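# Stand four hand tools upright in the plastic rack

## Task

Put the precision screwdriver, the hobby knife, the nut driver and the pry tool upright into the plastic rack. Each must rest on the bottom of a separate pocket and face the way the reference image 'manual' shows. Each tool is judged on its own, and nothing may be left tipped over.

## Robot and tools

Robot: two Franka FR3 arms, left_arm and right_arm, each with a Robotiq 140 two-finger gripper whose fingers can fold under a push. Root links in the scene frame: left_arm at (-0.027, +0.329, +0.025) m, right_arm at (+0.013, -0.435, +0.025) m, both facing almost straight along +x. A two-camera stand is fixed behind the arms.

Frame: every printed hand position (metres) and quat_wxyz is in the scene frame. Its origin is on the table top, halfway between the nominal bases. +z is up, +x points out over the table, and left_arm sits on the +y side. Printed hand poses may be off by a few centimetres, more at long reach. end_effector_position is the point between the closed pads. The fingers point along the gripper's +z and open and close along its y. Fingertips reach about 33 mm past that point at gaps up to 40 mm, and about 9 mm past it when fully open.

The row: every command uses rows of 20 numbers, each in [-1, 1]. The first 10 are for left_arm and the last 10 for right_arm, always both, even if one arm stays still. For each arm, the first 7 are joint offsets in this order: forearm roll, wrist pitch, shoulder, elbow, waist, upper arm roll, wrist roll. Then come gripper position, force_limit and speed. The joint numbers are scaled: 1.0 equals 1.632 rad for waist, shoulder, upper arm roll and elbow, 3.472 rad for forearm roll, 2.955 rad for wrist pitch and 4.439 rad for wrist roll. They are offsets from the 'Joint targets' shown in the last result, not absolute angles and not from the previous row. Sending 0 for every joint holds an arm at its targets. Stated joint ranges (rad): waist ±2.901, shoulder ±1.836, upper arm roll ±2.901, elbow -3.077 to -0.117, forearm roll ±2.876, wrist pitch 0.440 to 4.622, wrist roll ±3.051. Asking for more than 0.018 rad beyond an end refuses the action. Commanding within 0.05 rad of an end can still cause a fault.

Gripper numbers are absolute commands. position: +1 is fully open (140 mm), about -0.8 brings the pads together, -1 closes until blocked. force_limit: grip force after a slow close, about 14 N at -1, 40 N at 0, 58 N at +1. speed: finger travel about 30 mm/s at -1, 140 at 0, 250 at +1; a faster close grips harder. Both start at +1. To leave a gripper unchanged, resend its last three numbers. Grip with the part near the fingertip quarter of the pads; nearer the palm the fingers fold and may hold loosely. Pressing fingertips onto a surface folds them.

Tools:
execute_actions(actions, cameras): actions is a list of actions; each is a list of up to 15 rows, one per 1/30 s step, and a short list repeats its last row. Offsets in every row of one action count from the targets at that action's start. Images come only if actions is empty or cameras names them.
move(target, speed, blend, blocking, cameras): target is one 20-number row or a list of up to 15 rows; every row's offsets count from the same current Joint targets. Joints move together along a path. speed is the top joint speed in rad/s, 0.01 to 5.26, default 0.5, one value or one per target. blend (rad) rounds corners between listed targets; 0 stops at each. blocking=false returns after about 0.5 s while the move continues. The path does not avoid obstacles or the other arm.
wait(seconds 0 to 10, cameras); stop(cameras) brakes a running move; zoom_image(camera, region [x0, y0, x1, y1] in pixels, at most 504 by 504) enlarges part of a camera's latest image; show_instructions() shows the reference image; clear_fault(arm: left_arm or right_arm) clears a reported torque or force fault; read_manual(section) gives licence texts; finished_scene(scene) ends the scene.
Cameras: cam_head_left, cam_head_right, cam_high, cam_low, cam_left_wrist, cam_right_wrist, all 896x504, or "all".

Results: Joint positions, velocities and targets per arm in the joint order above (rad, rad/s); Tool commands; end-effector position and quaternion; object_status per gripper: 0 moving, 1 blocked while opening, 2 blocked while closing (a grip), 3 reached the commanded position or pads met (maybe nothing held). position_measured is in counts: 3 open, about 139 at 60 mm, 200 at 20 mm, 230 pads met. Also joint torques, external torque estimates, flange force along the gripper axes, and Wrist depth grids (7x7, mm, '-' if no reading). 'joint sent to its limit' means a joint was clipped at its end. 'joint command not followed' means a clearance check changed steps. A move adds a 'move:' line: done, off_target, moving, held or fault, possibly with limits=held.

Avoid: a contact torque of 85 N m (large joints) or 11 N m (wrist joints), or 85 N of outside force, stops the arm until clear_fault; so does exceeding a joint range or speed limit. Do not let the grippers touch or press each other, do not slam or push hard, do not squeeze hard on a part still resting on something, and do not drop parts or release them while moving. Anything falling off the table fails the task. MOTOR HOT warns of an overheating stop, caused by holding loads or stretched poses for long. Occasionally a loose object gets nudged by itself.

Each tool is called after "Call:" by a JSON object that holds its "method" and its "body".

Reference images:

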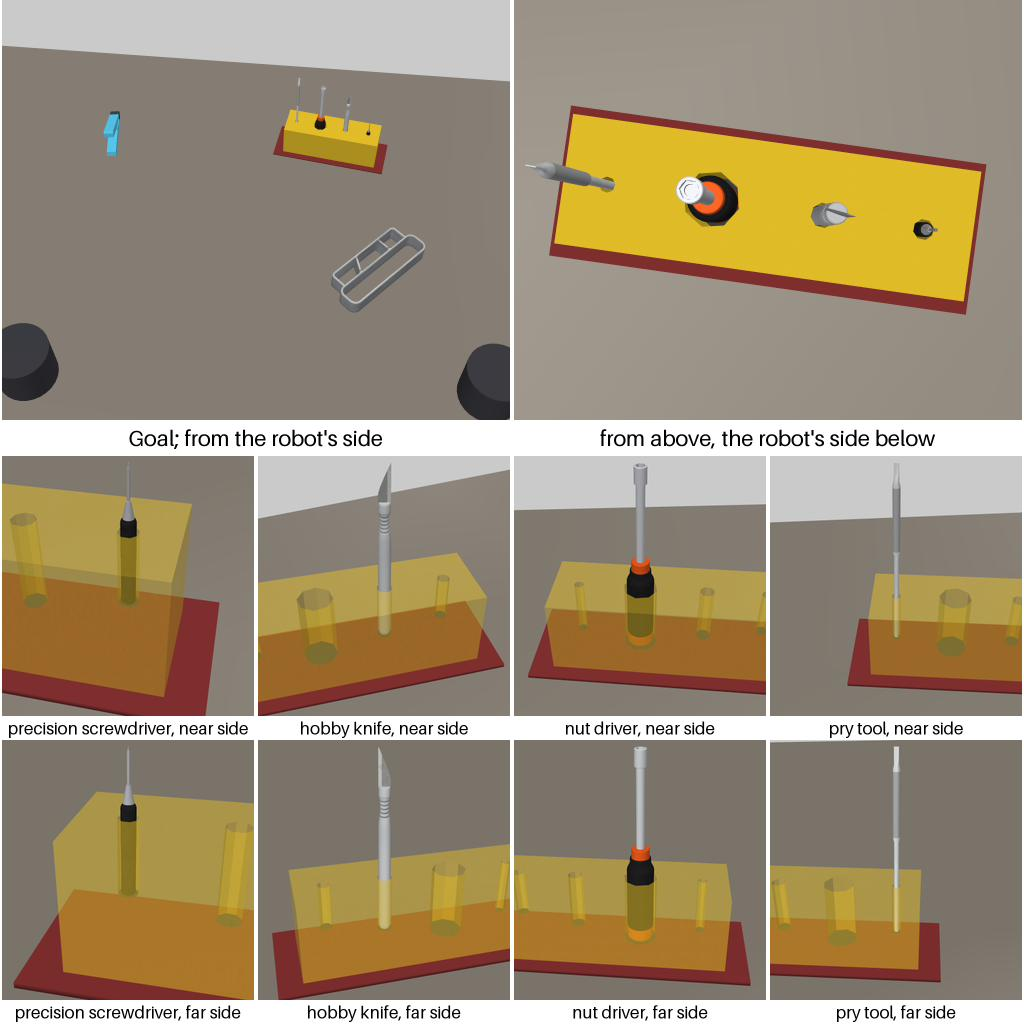

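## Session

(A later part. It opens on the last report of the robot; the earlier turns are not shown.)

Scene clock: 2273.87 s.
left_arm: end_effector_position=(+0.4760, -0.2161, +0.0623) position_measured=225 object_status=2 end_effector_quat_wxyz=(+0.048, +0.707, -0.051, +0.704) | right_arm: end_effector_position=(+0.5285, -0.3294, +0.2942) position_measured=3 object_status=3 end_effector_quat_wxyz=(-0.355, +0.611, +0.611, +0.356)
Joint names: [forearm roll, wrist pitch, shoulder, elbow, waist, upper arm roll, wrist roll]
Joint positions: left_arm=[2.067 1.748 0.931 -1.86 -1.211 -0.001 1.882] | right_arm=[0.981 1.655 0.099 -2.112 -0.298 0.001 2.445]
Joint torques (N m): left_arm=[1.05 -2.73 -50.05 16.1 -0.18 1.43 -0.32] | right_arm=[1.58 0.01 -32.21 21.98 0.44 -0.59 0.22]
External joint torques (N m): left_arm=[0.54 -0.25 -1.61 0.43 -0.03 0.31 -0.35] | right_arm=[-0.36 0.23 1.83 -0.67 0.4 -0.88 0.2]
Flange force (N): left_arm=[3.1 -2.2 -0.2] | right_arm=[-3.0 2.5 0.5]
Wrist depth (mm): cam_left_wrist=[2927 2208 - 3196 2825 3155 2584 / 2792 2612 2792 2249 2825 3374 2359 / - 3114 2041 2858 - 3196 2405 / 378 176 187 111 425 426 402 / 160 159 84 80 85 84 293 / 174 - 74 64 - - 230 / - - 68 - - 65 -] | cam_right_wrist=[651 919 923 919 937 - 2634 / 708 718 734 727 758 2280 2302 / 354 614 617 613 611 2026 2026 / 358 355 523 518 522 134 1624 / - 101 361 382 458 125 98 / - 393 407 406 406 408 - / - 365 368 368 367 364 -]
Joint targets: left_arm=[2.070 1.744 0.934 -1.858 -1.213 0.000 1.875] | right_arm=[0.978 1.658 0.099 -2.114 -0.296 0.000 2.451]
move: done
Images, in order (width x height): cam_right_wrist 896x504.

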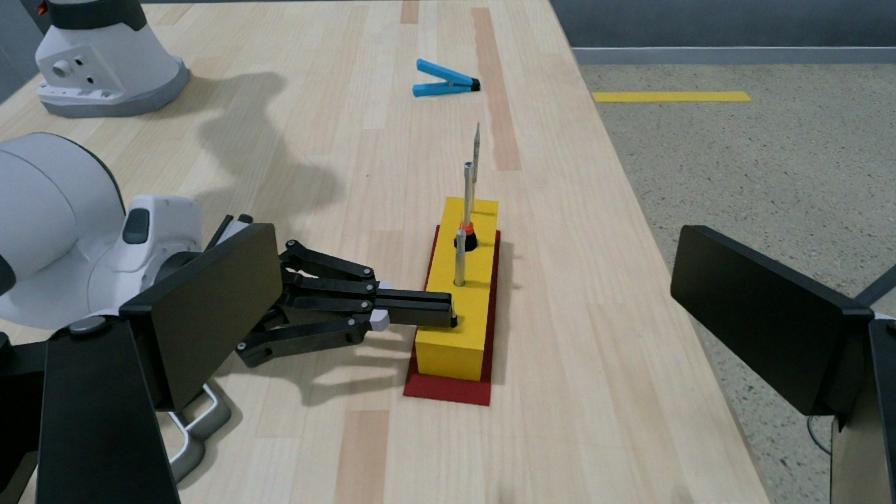

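Call:
{"method": "move", "body": {"target": [0.0001,-0.0002,0.0025,0.0017,0,0,-0.0003,-1,-0.1,-1,0,0,0,0,0,0,0,1,1,1], "speed": 0.05, "cameras": ["cam_low"]}}

Call:
{"method": "zoom_image", "body": {"camera": "cam_low", "region": [350, 150, 650, 350]}}

Scene clock: 2278.00 s.
left_arm: end_effector_position=(+0.4761, -0.2162, +0.0610) position_measured=225 object_status=2 end_effector_quat_wxyz=(+0.048, +0.707, -0.051, +0.704) | right_arm: end_effector_position=(+0.5285, -0.3294, +0.2942) position_measured=3 object_status=3 end_effector_quat_wxyz=(-0.355, +0.611, +0.611, +0.356)
Joint names: [forearm roll, wrist pitch, shoulder, elbow, waist, upper arm roll, wrist roll]
Joint positions: left_arm=[2.068 1.747 0.935 -1.857 -1.211 -0.001 1.88] | right_arm=[0.981 1.655 0.099 -2.112 -0.298 0.001 2.445]
Joint torques (N m): left_arm=[1.05 -2.74 -49.95 16.59 -0.17 1.41 -0.27] | right_arm=[1.56 0.02 -32.23 22.01 0.43 -0.54 0.23]
External joint torques (N m): left_arm=[0.56 -0.25 -1.48 0.95 -0.16 0.15 -0.3] | right_arm=[-0.38 0.21 1.84 -0.69 0.53 -0.7 0.2]
Flange force (N): left_arm=[1.8 -0.2 0.7] | right_arm=[-2.9 2.6 0.7]
Wrist depth (mm): cam_left_wrist=[2825 2892 2963 3470 2670 - 2531 / 2531 2761 2792 2382 3196 - - / 2612 2858 1991 - 3114 3422 2825 / 193 175 183 110 421 420 400 / 160 159 84 80 85 84 289 / 174 - 74 64 - - 228 / - - 68 - - 65 -] | cam_right_wrist=[664 881 919 915 948 1912 2577 / 706 716 734 732 770 2302 2324 / 353 617 613 610 617 2044 1959 / 360 356 520 511 526 145 1658 / - 101 362 374 457 125 98 / - 392 408 405 409 406 - / - 363 369 368 366 366 -]
Joint targets: left_arm=[2.070 1.743 0.938 -1.856 -1.213 0.000 1.874] | right_arm=[0.978 1.658 0.099 -2.114 -0.296 0.000 2.451]
move: done
Images, in order (width x height): cam_low 896x504.

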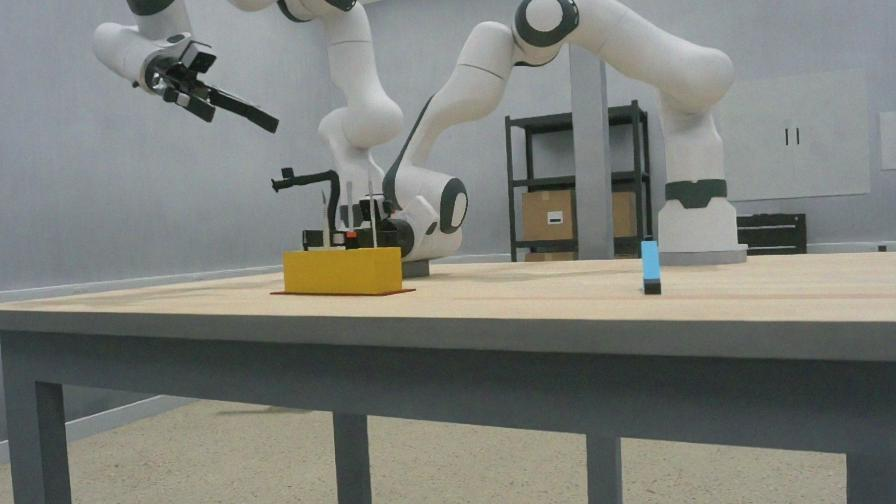

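Scaled by 1.680.

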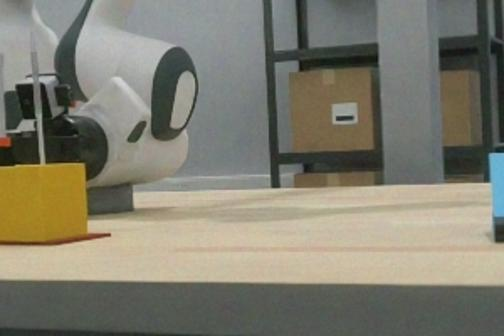

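Call:
{"method": "zoom_image", "body": {"camera": "cam_low", "region": [265, 190, 345, 270]}}

Scaled by 6.300.

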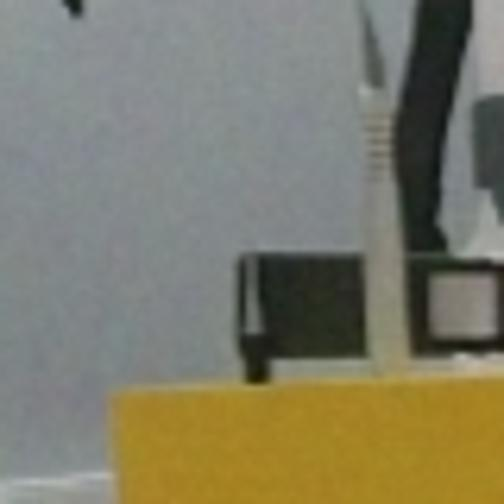

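Call:
{"method": "move", "body": {"target": [0.0001,-0.0002,0.0029,0.0019,0,0,-0.0003,-1,-0.1,-1,0,0,0,0,0,0,0,1,1,1], "speed": 0.05}}

Call:
{"method": "move", "body": {"target": [0.0001,-0.0002,0.0020,0.0013,0,0,-0.0002,-1,-0.1,-1,0,0,0,0,0,0,0,1,1,1], "speed": 0.05, "cameras": ["cam_low"]}}

Call:
{"method": "zoom_image", "body": {"camera": "cam_low", "region": [265, 190, 345, 270]}}

Scene clock: 2285.57 s.
left_arm: end_effector_position=(+0.4765, -0.2170, +0.0614) position_measured=225 object_status=2 end_effector_quat_wxyz=(+0.049, +0.707, -0.050, +0.704) | right_arm: end_effector_position=(+0.5285, -0.3294, +0.2942) position_measured=3 object_status=3 end_effector_quat_wxyz=(-0.355, +0.611, +0.611, +0.356)
Joint names: [forearm roll, wrist pitch, shoulder, elbow, waist, upper arm roll, wrist roll]
Joint positions: left_arm=[2.068 1.747 0.936 -1.854 -1.211 0 1.879] | right_arm=[0.981 1.655 0.099 -2.112 -0.298 0.001 2.445]
Joint torques (N m): left_arm=[1.13 -2.8 -47.76 16.72 -0.21 1.35 -0.27] | right_arm=[1.57 0.01 -32.26 21.98 0.42 -0.61 0.23]
External joint torques (N m): left_arm=[0.62 -0.31 0.74 1.06 -0.06 0.21 -0.3] | right_arm=[-0.37 0.2 1.85 -0.76 0.61 -0.68 0.2]
Flange force (N): left_arm=[-4.3 3.0 2.8] | right_arm=[-2.8 2.4 0.9]
Wrist depth (mm): cam_left_wrist=[- 2963 2229 3075 3470 - 2454 / - 167 2730 3114 3155 - - / - - 1991 3470 3626 - - / 192 179 199 110 424 429 399 / 160 158 84 80 85 84 291 / 173 - 74 64 - - 229 / - - 68 - - 65 -] | cam_right_wrist=[677 878 926 919 923 2725 2175 / 714 714 736 741 767 2258 2324 / 354 614 614 610 603 1959 1943 / 358 357 523 517 525 145 1647 / - 101 361 375 459 125 98 / - 391 410 405 409 407 - / - 365 369 366 369 367 -]
Joint targets: left_arm=[2.071 1.742 0.942 -1.853 -1.213 0.000 1.873] | right_arm=[0.978 1.658 0.099 -2.114 -0.296 0.000 2.451]
move: done

Scene clock: 2286.27 s.
left_arm: end_effector_position=(+0.4768, -0.2177, +0.0616) position_measured=225 object_status=2 end_effector_quat_wxyz=(+0.050, +0.706, -0.049, +0.704) | right_arm: end_effector_position=(+0.5285, -0.3294, +0.2942) position_measured=3 object_status=3 end_effector_quat_wxyz=(-0.355, +0.611, +0.611, +0.356)
Joint names: [forearm roll, wrist pitch, shoulder, elbow, waist, upper arm roll, wrist roll]
Joint positions: left_arm=[2.068 1.747 0.937 -1.852 -1.211 0 1.879] | right_arm=[0.981 1.655 0.099 -2.112 -0.298 0.001 2.445]
Joint torques (N m): left_arm=[1.21 -2.88 -46.43 16.28 -0.18 1.35 -0.24] | right_arm=[1.57 0.01 -32.23 22 0.44 -0.53 0.23]
External joint torques (N m): left_arm=[0.71 -0.38 2.2 0.56 -0.17 0.11 -0.27] | right_arm=[-0.36 0.24 1.76 -0.6 0.29 -0.93 0.2]
Flange force (N): left_arm=[-7.3 3.6 2.9] | right_arm=[-2.9 2.5 0.2]
Wrist depth (mm): cam_left_wrist=[- 2531 2479 3239 2999 - 2429 / 3982 2557 2641 2792 - - 2229 / - 1388 2041 1463 4763 - - / 192 176 201 110 425 398 410 / 160 158 84 80 85 84 293 / 172 - 74 64 - - 230 / - - 68 - - 65 -] | cam_right_wrist=[664 881 923 908 996 - 2823 / 685 710 743 730 762 2324 2280 / 354 614 619 617 610 1943 1928 / 358 357 525 532 522 1706 1647 / - 101 360 374 458 125 99 / - 395 409 407 406 405 - / - 365 365 367 366 366 -]
Joint targets: left_arm=[2.071 1.742 0.946 -1.850 -1.213 0.000 1.872] | right_arm=[0.978 1.658 0.099 -2.114 -0.296 0.000 2.451]
move: done
Images, in order (width x height): cam_low 896x504.

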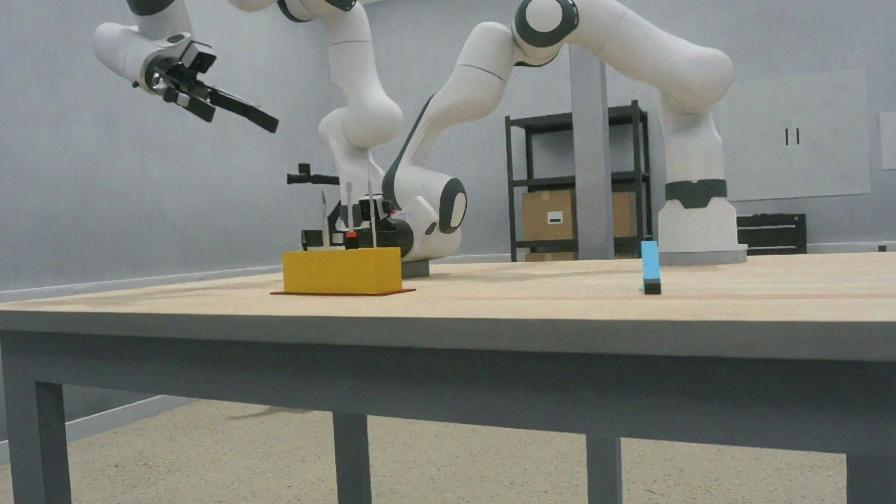

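Scaled by 6.300.

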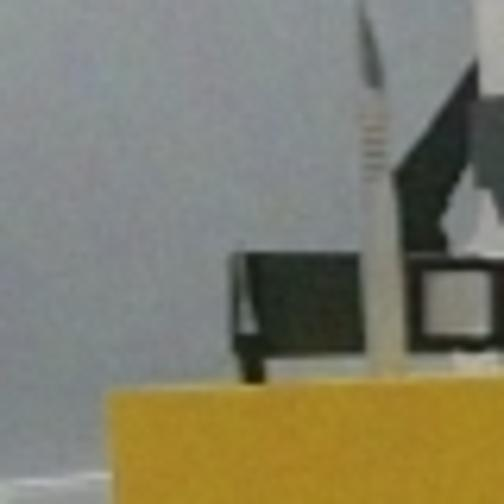

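Call:
{"method": "move", "body": {"target": [-0.0001,0.0002,-0.0030,-0.0020,0,0,0.0003,-1,-0.1,-1,0,0,0,0,0,0,0,1,1,1], "speed": 0.05, "cameras": ["all"]}}

Call:
{"method": "zoom_image", "body": {"camera": "cam_head_right", "region": [350, 200, 650, 370]}}

Scene clock: 2322.23 s.
left_arm: end_effector_position=(+0.4768, -0.2177, +0.0616) position_measured=225 object_status=2 end_effector_quat_wxyz=(+0.050, +0.706, -0.049, +0.704) | right_arm: end_effector_position=(+0.5285, -0.3294, +0.2942) position_measured=3 object_status=3 end_effector_quat_wxyz=(-0.355, +0.611, +0.611, +0.356)
Joint names: [forearm roll, wrist pitch, shoulder, elbow, waist, upper arm roll, wrist roll]
Joint positions: left_arm=[2.068 1.747 0.937 -1.852 -1.211 0 1.878] | right_arm=[0.981 1.655 0.099 -2.112 -0.298 0.001 2.445]
Joint torques (N m): left_arm=[1.14 -2.79 -47.57 15.52 -0.19 1.3 -0.21] | right_arm=[1.56 0.03 -32.22 22 0.43 -0.55 0.21]
External joint torques (N m): left_arm=[0.64 -0.31 0.85 -0.08 -0.11 0.09 -0.24] | right_arm=[-0.38 0.24 1.87 -0.7 0.44 -0.79 0.18]
Flange force (N): left_arm=[-2.5 -0.1 0.6] | right_arm=[-3.0 2.5 0.6]
Wrist depth (mm): cam_left_wrist=[- 2612 2670 2892 3422 - 2429 / 3075 2504 1641 2858 3114 - 2405 / 2699 2858 1975 2792 3374 2858 1883 / 374 176 200 110 425 428 407 / 160 157 84 80 85 84 294 / 172 - 74 64 - - 230 / - - 68 - - 65 -] | cam_right_wrist=[666 891 915 915 908 2237 2549 / 710 723 732 727 760 2324 2371 / 354 613 617 614 608 1928 1943 / 359 358 523 513 522 145 1682 / - 101 360 373 455 125 99 / - 392 407 406 408 407 - / - 363 367 365 366 367 -]
Joint targets: left_arm=[2.071 1.742 0.941 -1.854 -1.213 0.000 1.873] | right_arm=[0.978 1.658 0.099 -2.114 -0.296 0.000 2.451]
move: done

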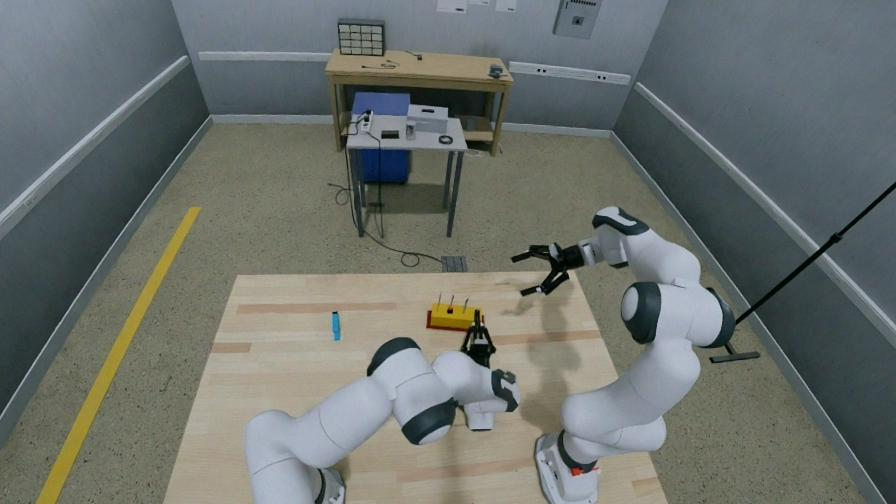

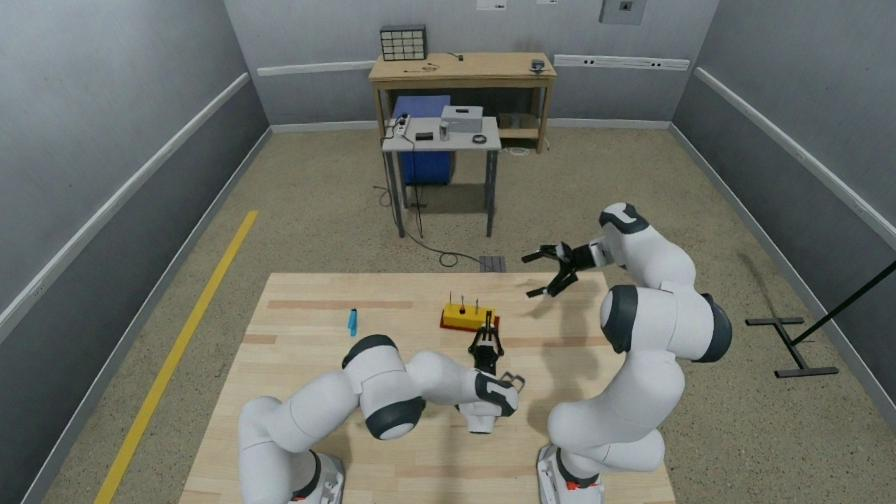

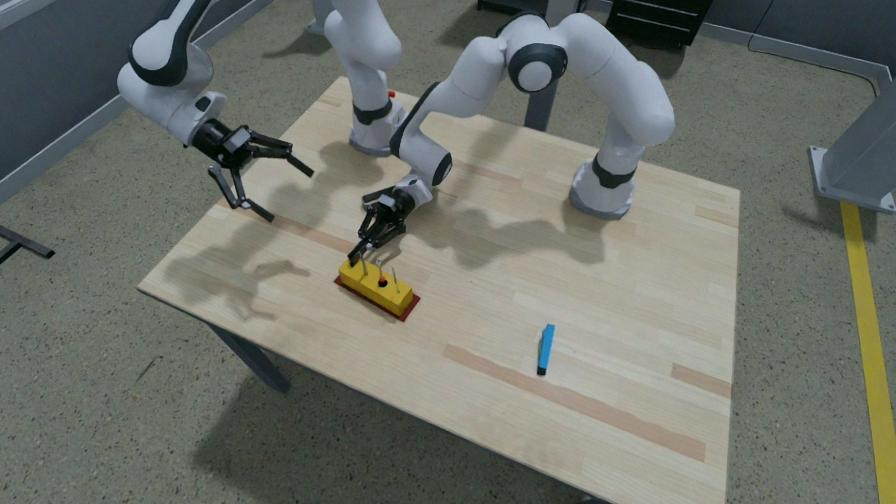

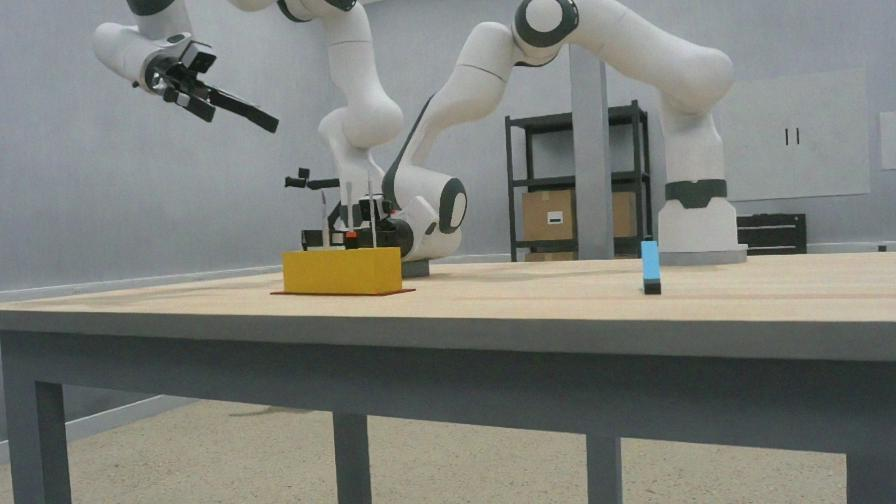

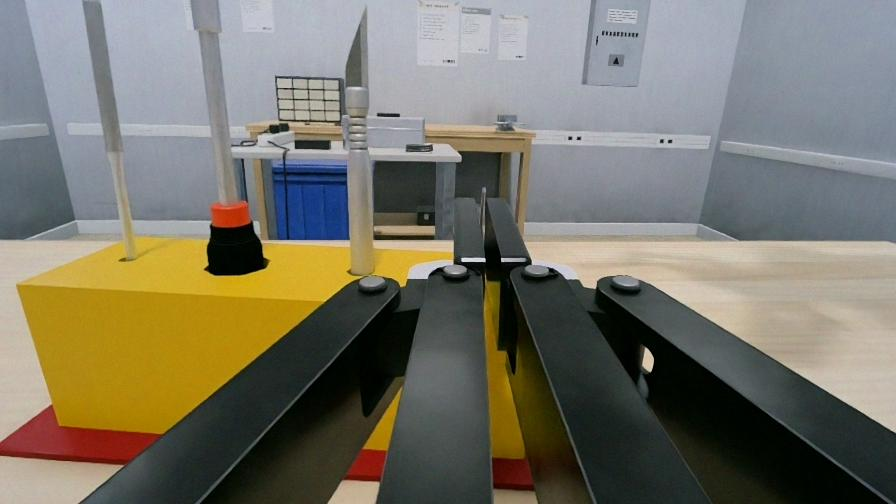

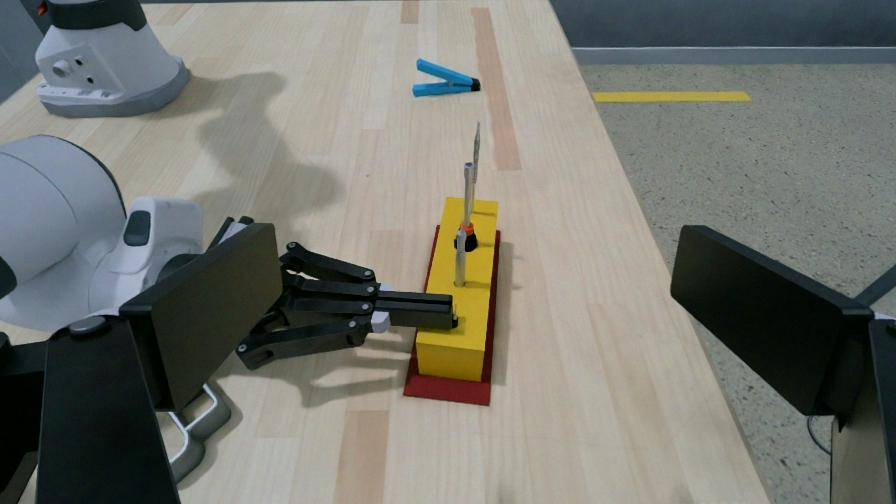

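Scaled by 1.680.

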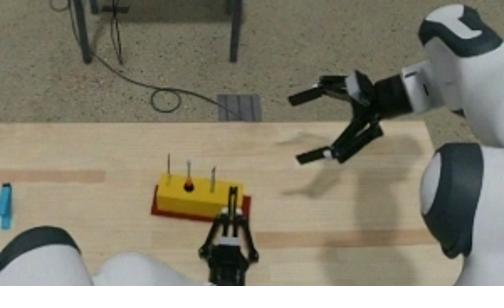

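Call:
{"method": "zoom_image", "body": {"camera": "cam_head_right", "region": [440, 330, 560, 440]}}

Call:
{"method": "zoom_image", "body": {"camera": "cam_low", "region": [280, 190, 480, 300]}}

Call:
{"method": "zoom_image", "body": {"camera": "cam_left_wrist", "region": [420, 170, 620, 290]}}

Scaled by 4.200.

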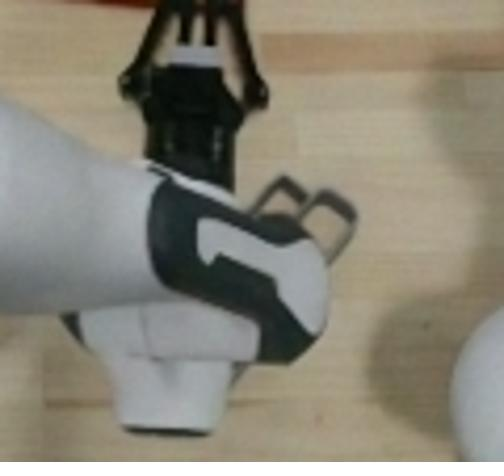

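Scaled by 2.520.

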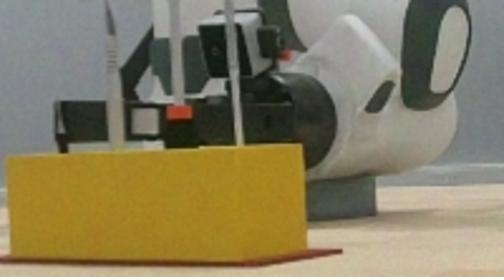

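Scaled by 2.520.

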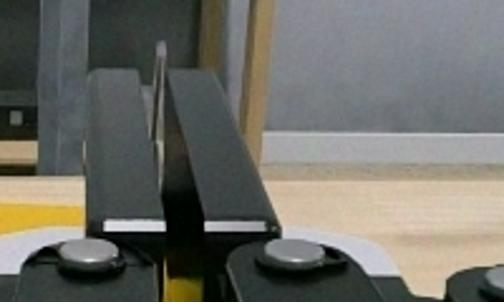

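Call:
{"method": "move", "body": {"target": [-0.0001,0.0002,-0.0034,-0.0023,0,0,0.0003,-1,-0.1,-1,0,0,0,0,0,0,0,1,1,1], "speed": 0.05}}

Scene clock: 2378.57 s.
left_arm: end_effector_position=(+0.4765, -0.2169, +0.0614) position_measured=225 object_status=2 end_effector_quat_wxyz=(+0.049, +0.707, -0.050, +0.704) | right_arm: end_effector_position=(+0.5285, -0.3294, +0.2942) position_measured=3 object_status=3 end_effector_quat_wxyz=(-0.355, +0.611, +0.611, +0.356)
Joint names: [forearm roll, wrist pitch, shoulder, elbow, waist, upper arm roll, wrist roll]
Joint positions: left_arm=[2.068 1.747 0.936 -1.855 -1.211 0 1.878] | right_arm=[0.981 1.655 0.099 -2.112 -0.298 0.001 2.445]
Joint torques (N m): left_arm=[1.04 -2.67 -50.19 15.24 -0.2 1.33 -0.14] | right_arm=[1.57 0.02 -32.26 21.98 0.42 -0.59 0.22]
External joint torques (N m): left_arm=[0.54 -0.2 -1.81 -0.33 -0.03 0.2 -0.17] | right_arm=[-0.36 0.24 1.75 -0.65 0.4 -0.86 0.2]
Flange force (N): left_arm=[5.2 -4.3 -1.8] | right_arm=[-2.9 2.4 0.5]
Wrist depth (mm): cam_left_wrist=[161 2641 2761 3521 2963 2792 - / - 2612 1630 2641 3114 2730 - / 3114 1463 1991 3075 3037 - - / 192 175 185 110 420 426 402 / 160 158 84 80 85 84 294 / 172 - 74 64 - - 229 / - - 68 - - 65 -] | cam_right_wrist=[648 923 933 915 2419 2395 2549 / 708 730 732 732 762 2302 2237 / 353 614 606 610 616 1959 1943 / 358 359 522 509 523 145 1624 / - 101 361 375 457 125 98 / - 391 409 407 407 407 - / - 367 370 368 368 365 -]
Joint targets: left_arm=[2.070 1.743 0.935 -1.857 -1.213 0.000 1.875] | right_arm=[0.978 1.658 0.099 -2.114 -0.296 0.000 2.451]
move: done

Call:
{"method": "move", "body": {"target": [-0.0001,0.0002,-0.0042,-0.0028,0,0,0.0003,-1,-0.1,-1,0,0,0,0,0,0,0,1,1,1], "speed": 0.05}}

Scene clock: 2382.53 s.
left_arm: end_effector_position=(+0.4762, -0.2162, +0.0629) position_measured=225 object_status=2 end_effector_quat_wxyz=(+0.049, +0.707, -0.050, +0.704) | right_arm: end_effector_position=(+0.5285, -0.3294, +0.2942) position_measured=3 object_status=3 end_effector_quat_wxyz=(-0.355, +0.611, +0.611, +0.356)
Joint names: [forearm roll, wrist pitch, shoulder, elbow, waist, upper arm roll, wrist roll]
Joint positions: left_arm=[2.068 1.747 0.931 -1.86 -1.211 0 1.878] | right_arm=[0.981 1.655 0.099 -2.112 -0.298 0.001 2.445]
Joint torques (N m): left_arm=[0.97 -2.59 -51.33 15.76 -0.15 1.35 -0.07] | right_arm=[1.56 0.01 -32.23 21.97 0.41 -0.6 0.19]
External joint torques (N m): left_arm=[0.45 -0.13 -2.94 0.11 0.19 0.37 -0.1] | right_arm=[-0.38 0.22 1.94 -0.77 0.39 -0.88 0.17]
Flange force (N): left_arm=[7.5 -4.4 -1.4] | right_arm=[-3.2 2.4 0.6]
Wrist depth (mm): cam_left_wrist=[160 158 2612 2454 2892 - 2999 / - - 2670 2858 2999 - 2584 / 2858 1429 1748 3075 - 2892 2792 / 384 183 187 108 422 437 412 / 160 159 84 80 85 84 295 / 173 - 74 64 - - 233 / - - 68 - - 65 -] | cam_right_wrist=[666 923 919 915 964 2444 2757 / 697 708 723 734 775 2280 2324 / 355 616 610 616 606 1959 1928 / 355 355 523 533 527 145 1670 / - 101 359 378 459 125 98 / - 391 412 405 407 408 - / - 363 366 366 369 366 -]
Joint targets: left_arm=[2.070 1.744 0.928 -1.862 -1.213 0.000 1.876] | right_arm=[0.978 1.658 0.099 -2.114 -0.296 0.000 2.451]
move: done

Call:
{"method": "move", "body": {"target": [-0.0010,0.0037,0,0,0,0,0.0001,-1,-0.1,-1,0,0,0,0,0,0,0,1,1,1], "speed": 0.03}}

Scene clock: 2387.50 s.
left_arm: end_effector_position=(+0.4759, -0.2164, +0.0620) position_measured=225 object_status=2 end_effector_quat_wxyz=(+0.049, +0.708, -0.050, +0.703) | right_arm: end_effector_position=(+0.5285, -0.3294, +0.2942) position_measured=3 object_status=3 end_effector_quat_wxyz=(-0.355, +0.611, +0.611, +0.356)
Joint names: [forearm roll, wrist pitch, shoulder, elbow, waist, upper arm roll, wrist roll]
Joint positions: left_arm=[2.068 1.75 0.931 -1.86 -1.211 0 1.878] | right_arm=[0.981 1.655 0.099 -2.112 -0.298 0.001 2.445]
Joint velocities: left_arm=[0.001 0.004 0 0 0.001 0 -0.001] | right_arm=[within noise]
Joint torques (N m): left_arm=[0.43 -2.09 -51.25 15.75 -0.19 1.32 -0.03] | right_arm=[1.56 0.03 -32.22 21.92 0.44 -0.56 0.21]
External joint torques (N m): left_arm=[-0.07 0.38 -2.96 0.15 -0.06 0.19 -0.06] | right_arm=[-0.37 0.22 1.8 -0.74 0.56 -0.71 0.19]
Flange force (N): left_arm=[7.8 -3.6 -1.6] | right_arm=[-2.8 2.3 0.8]
Wrist depth (mm): cam_left_wrist=[2382 2169 2858 2999 2761 - 2479 / - - 2761 2641 2999 - - / 2858 - 1421 3239 - - - / 377 176 184 110 421 426 406 / 161 159 84 80 85 84 292 / 173 - 74 64 - - 230 / - - 68 - - 65 -] | cam_right_wrist=[662 926 933 919 964 2634 3161 / 712 716 741 736 770 2302 2258 / 353 614 605 605 611 1976 1928 / 359 358 525 518 525 145 1635 / - 101 360 375 459 125 98 / - 392 406 407 411 407 - / - 363 367 365 370 364 -]
Joint targets: left_arm=[2.067 1.755 0.928 -1.862 -1.213 0.000 1.876] | right_arm=[0.978 1.658 0.099 -2.114 -0.296 0.000 2.451]
move: done

Call:
{"method": "move", "body": {"target": [-0.0008,0.0027,0,0,0,0,0.0001,-1,-0.1,-1,0,0,0,0,0,0,0,1,1,1], "speed": 0.03, "cameras": ["cam_low"]}}

Call:
{"method": "zoom_image", "body": {"camera": "cam_low", "region": [265, 190, 345, 270]}}

Scene clock: 2393.00 s.
left_arm: end_effector_position=(+0.4751, -0.2166, +0.0595) position_measured=225 object_status=2 end_effector_quat_wxyz=(+0.050, +0.710, -0.051, +0.700) | right_arm: end_effector_position=(+0.5285, -0.3294, +0.2942) position_measured=3 object_status=3 end_effector_quat_wxyz=(-0.355, +0.611, +0.611, +0.356)
Joint names: [forearm roll, wrist pitch, shoulder, elbow, waist, upper arm roll, wrist roll]
Joint positions: left_arm=[2.066 1.758 0.931 -1.86 -1.211 0 1.878] | right_arm=[0.981 1.655 0.099 -2.112 -0.298 0.001 2.445]
Joint velocities: left_arm=[-0.001 0.004 -0.001 0 0.001 0.001 -0.001] | right_arm=[within noise]
Joint torques (N m): left_arm=[0.09 -2.15 -51.2 15.73 -0.16 1.3 -0.04] | right_arm=[1.56 0.01 -32.28 22 0.47 -0.6 0.24]
External joint torques (N m): left_arm=[-0.4 0.31 -2.86 0.09 -0.13 0.09 -0.07] | right_arm=[-0.37 0.23 1.74 -0.62 0.44 -0.88 0.21]
Flange force (N): left_arm=[7.6 -3.3 -2.3] | right_arm=[-2.8 2.5 0.4]
Wrist depth (mm): cam_left_wrist=[- - - 2792 2825 2999 - / 171 2454 1664 2382 3374 2999 1943 / - 3037 1959 2999 - - 2504 / 186 175 184 110 409 413 427 / 161 160 84 80 85 84 285 / 174 - 74 64 - - 225 / - - 68 - - 65 -] | cam_right_wrist=[664 881 915 915 2470 2371 2725 / 701 714 739 739 739 2324 2216 / 355 610 614 614 614 1928 1943 / 359 357 522 509 525 145 1602 / - 101 364 386 461 125 98 / - 391 409 407 408 407 - / - 364 369 367 368 366 -]
Joint targets: left_arm=[2.064 1.763 0.928 -1.862 -1.213 0.000 1.877] | right_arm=[0.978 1.658 0.099 -2.114 -0.296 0.000 2.451]
move: done
Images, in order (width x height): cam_low 896x504.

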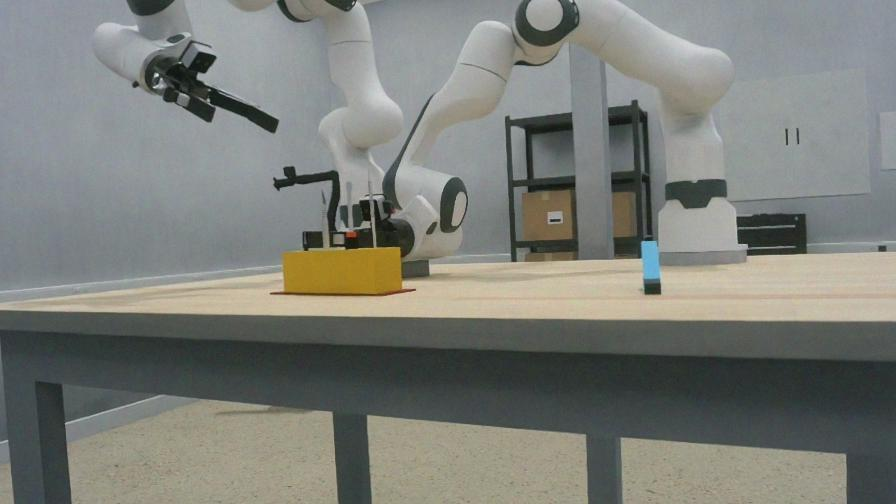

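Scaled by 6.300.

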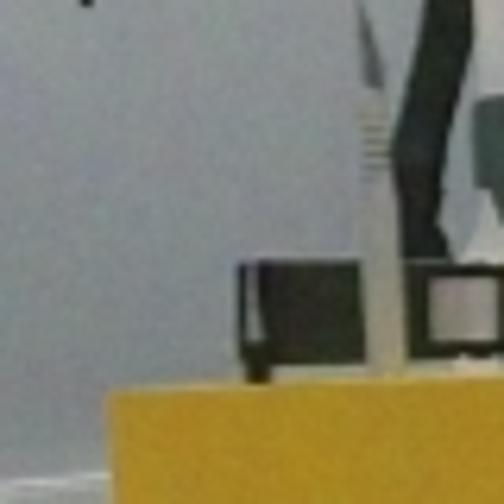

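Call:
{"method": "move", "body": {"target": [-0.0005,0.0018,0,0,0.0015,0,0.0001,-1,-0.1,-1,0,0,0,0,0,0,0,1,1,1], "speed": 0.03, "cameras": ["cam_low"]}}

Call:
{"method": "zoom_image", "body": {"camera": "cam_low", "region": [265, 190, 345, 270]}}

Scene clock: 2406.50 s.
left_arm: end_effector_position=(+0.4749, -0.2164, +0.0580) position_measured=225 object_status=2 end_effector_quat_wxyz=(+0.050, +0.712, -0.051, +0.698) | right_arm: end_effector_position=(+0.5285, -0.3294, +0.2942) position_measured=3 object_status=3 end_effector_quat_wxyz=(-0.355, +0.611, +0.611, +0.356)
Joint names: [forearm roll, wrist pitch, shoulder, elbow, waist, upper arm roll, wrist roll]
Joint positions: left_arm=[2.065 1.763 0.93 -1.86 -1.211 0 1.878] | right_arm=[0.981 1.655 0.099 -2.112 -0.298 0.001 2.445]
Joint velocities: left_arm=[-0.002 0.003 0 0 0 0 0.001] | right_arm=[within noise]
Joint torques (N m): left_arm=[0.13 -1.95 -51.09 15.76 0.74 1.21 -0.05] | right_arm=[1.56 0.02 -32.27 21.99 0.47 -0.54 0.19]
External joint torques (N m): left_arm=[-0.35 0.51 -2.62 0.08 0.82 0.03 -0.08] | right_arm=[-0.37 0.22 1.89 -0.72 0.61 -0.66 0.16]
Flange force (N): left_arm=[7.0 -3.3 -0.9] | right_arm=[-3.0 2.6 0.9]
Wrist depth (mm): cam_left_wrist=[2479 2382 - 3283 2892 3572 - / 2382 1735 1641 2531 3114 3155 - / - 2927 1748 3239 - 4188 2699 / 181 169 177 116 400 406 417 / 162 161 84 80 85 84 281 / 175 - 74 64 - - 222 / - - 68 - - 65 -] | cam_right_wrist=[653 915 915 905 2371 2522 2605 / 691 727 734 741 760 2302 2237 / 354 614 608 617 611 1912 1912 / 358 358 525 517 523 145 1694 / - 101 365 393 461 125 98 / - 393 409 405 407 407 - / - 364 369 368 368 365 -]
Joint targets: left_arm=[2.062 1.768 0.928 -1.862 -1.210 0.000 1.877] | right_arm=[0.978 1.658 0.099 -2.114 -0.296 0.000 2.451]
move: done
Images, in order (width x height): cam_low 896x504.

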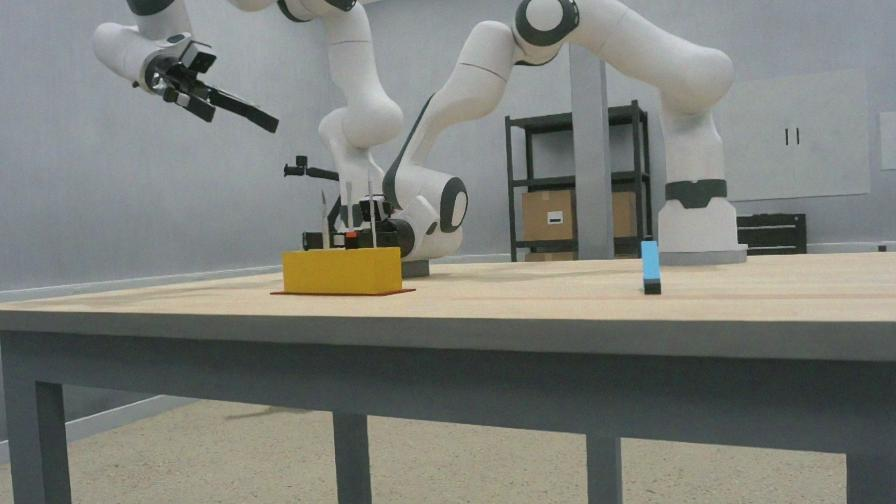

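Scaled by 6.300.

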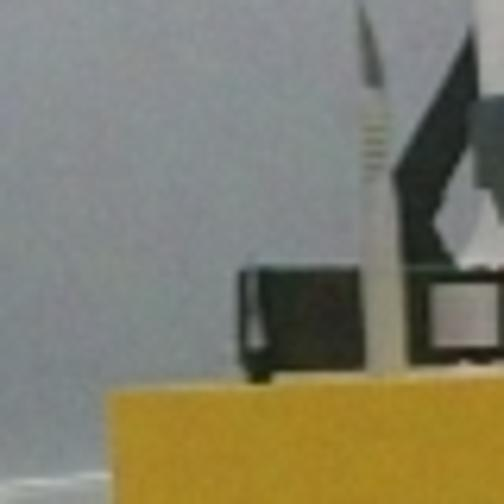

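Call:
{"method": "move", "body": {"target": [0,0,0,0,0,0,0,-0.5,-0.1,-1,0,0,0,0,0,0,0,1,1,1], "speed": 0.05, "cameras": ["cam_low","cam_left_wrist"]}}

Call:
{"method": "zoom_image", "body": {"camera": "cam_low", "region": [265, 190, 345, 270]}}

Call:
{"method": "zoom_image", "body": {"camera": "cam_left_wrist", "region": [380, 150, 620, 290]}}

Scene clock: 2413.30 s.
left_arm: end_effector_position=(+0.4748, -0.2164, +0.0577) position_measured=192 object_status=0 end_effector_quat_wxyz=(+0.050, +0.712, -0.051, +0.698) | right_arm: end_effector_position=(+0.5285, -0.3294, +0.2942) position_measured=3 object_status=3 end_effector_quat_wxyz=(-0.355, +0.611, +0.611, +0.356)
Joint names: [forearm roll, wrist pitch, shoulder, elbow, waist, upper arm roll, wrist roll]
Joint positions: left_arm=[2.065 1.764 0.93 -1.86 -1.211 0 1.878] | right_arm=[0.981 1.655 0.099 -2.112 -0.298 0.001 2.445]
Joint torques (N m): left_arm=[0.11 -2.05 -51.06 15.73 0.77 1.19 -0.03] | right_arm=[1.57 0 -32.26 21.98 0.48 -0.57 0.22]
External joint torques (N m): left_arm=[-0.38 0.41 -2.53 0.03 0.77 -0.04 -0.06] | right_arm=[-0.37 0.21 1.88 -0.77 0.47 -0.83 0.19]
Flange force (N): left_arm=[6.9 -3.2 -1.2] | right_arm=[-3.0 2.3 0.7]
Wrist depth (mm): cam_left_wrist=[160 3155 2641 3155 2670 - - / 2454 3075 1609 2612 2927 3856 - / 2892 2761 1723 - - - - / 197 171 185 177 147 406 412 / 162 159 82 153 85 90 280 / - 62 - 164 - - 222 / - - - 161 - - 63] | cam_right_wrist=[662 885 919 919 996 2725 2470 / 701 721 732 732 777 2395 2324 / 353 613 614 611 613 1928 1897 / 359 355 525 527 522 144 1706 / - 101 359 395 455 125 98 / - 389 407 407 408 407 - / - 362 367 368 368 368 -]
Joint targets: left_arm=[2.062 1.768 0.928 -1.862 -1.210 0.000 1.877] | right_arm=[0.978 1.658 0.099 -2.114 -0.296 0.000 2.451]
move: done
Images, in order (width x height): cam_low 896x504, cam_left_wrist 896x504.

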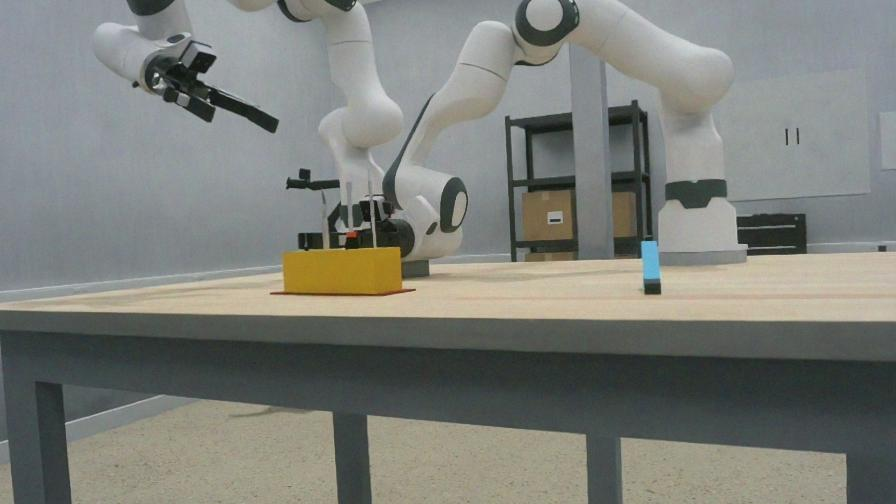

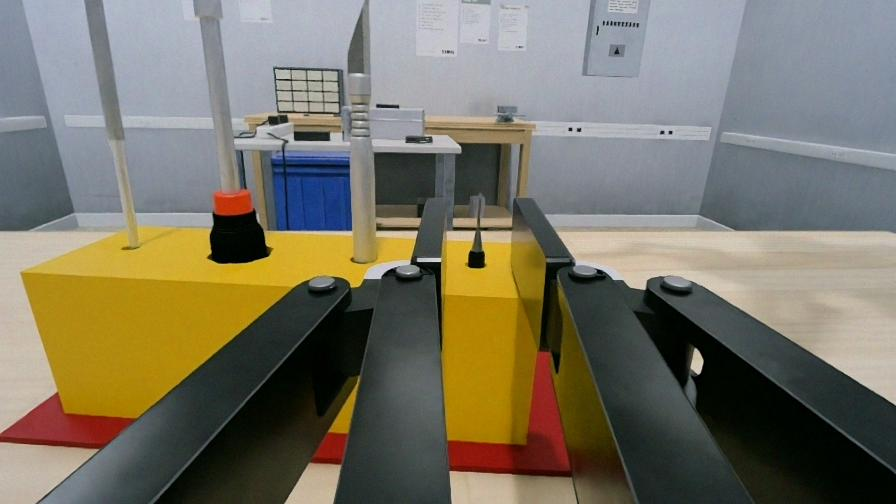

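Scaled by 6.300.

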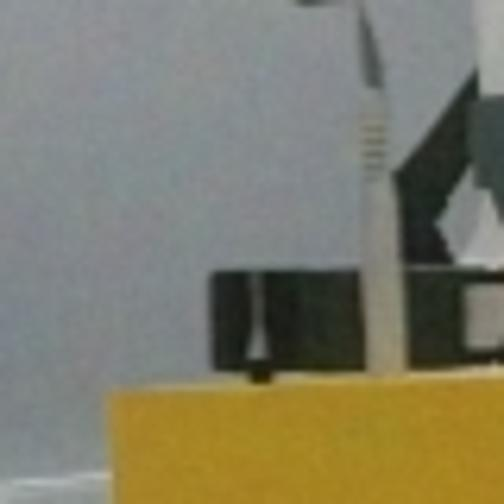

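Scaled by 2.100.

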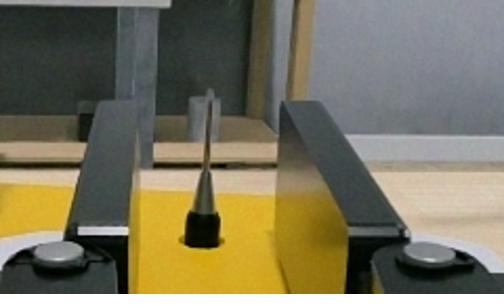

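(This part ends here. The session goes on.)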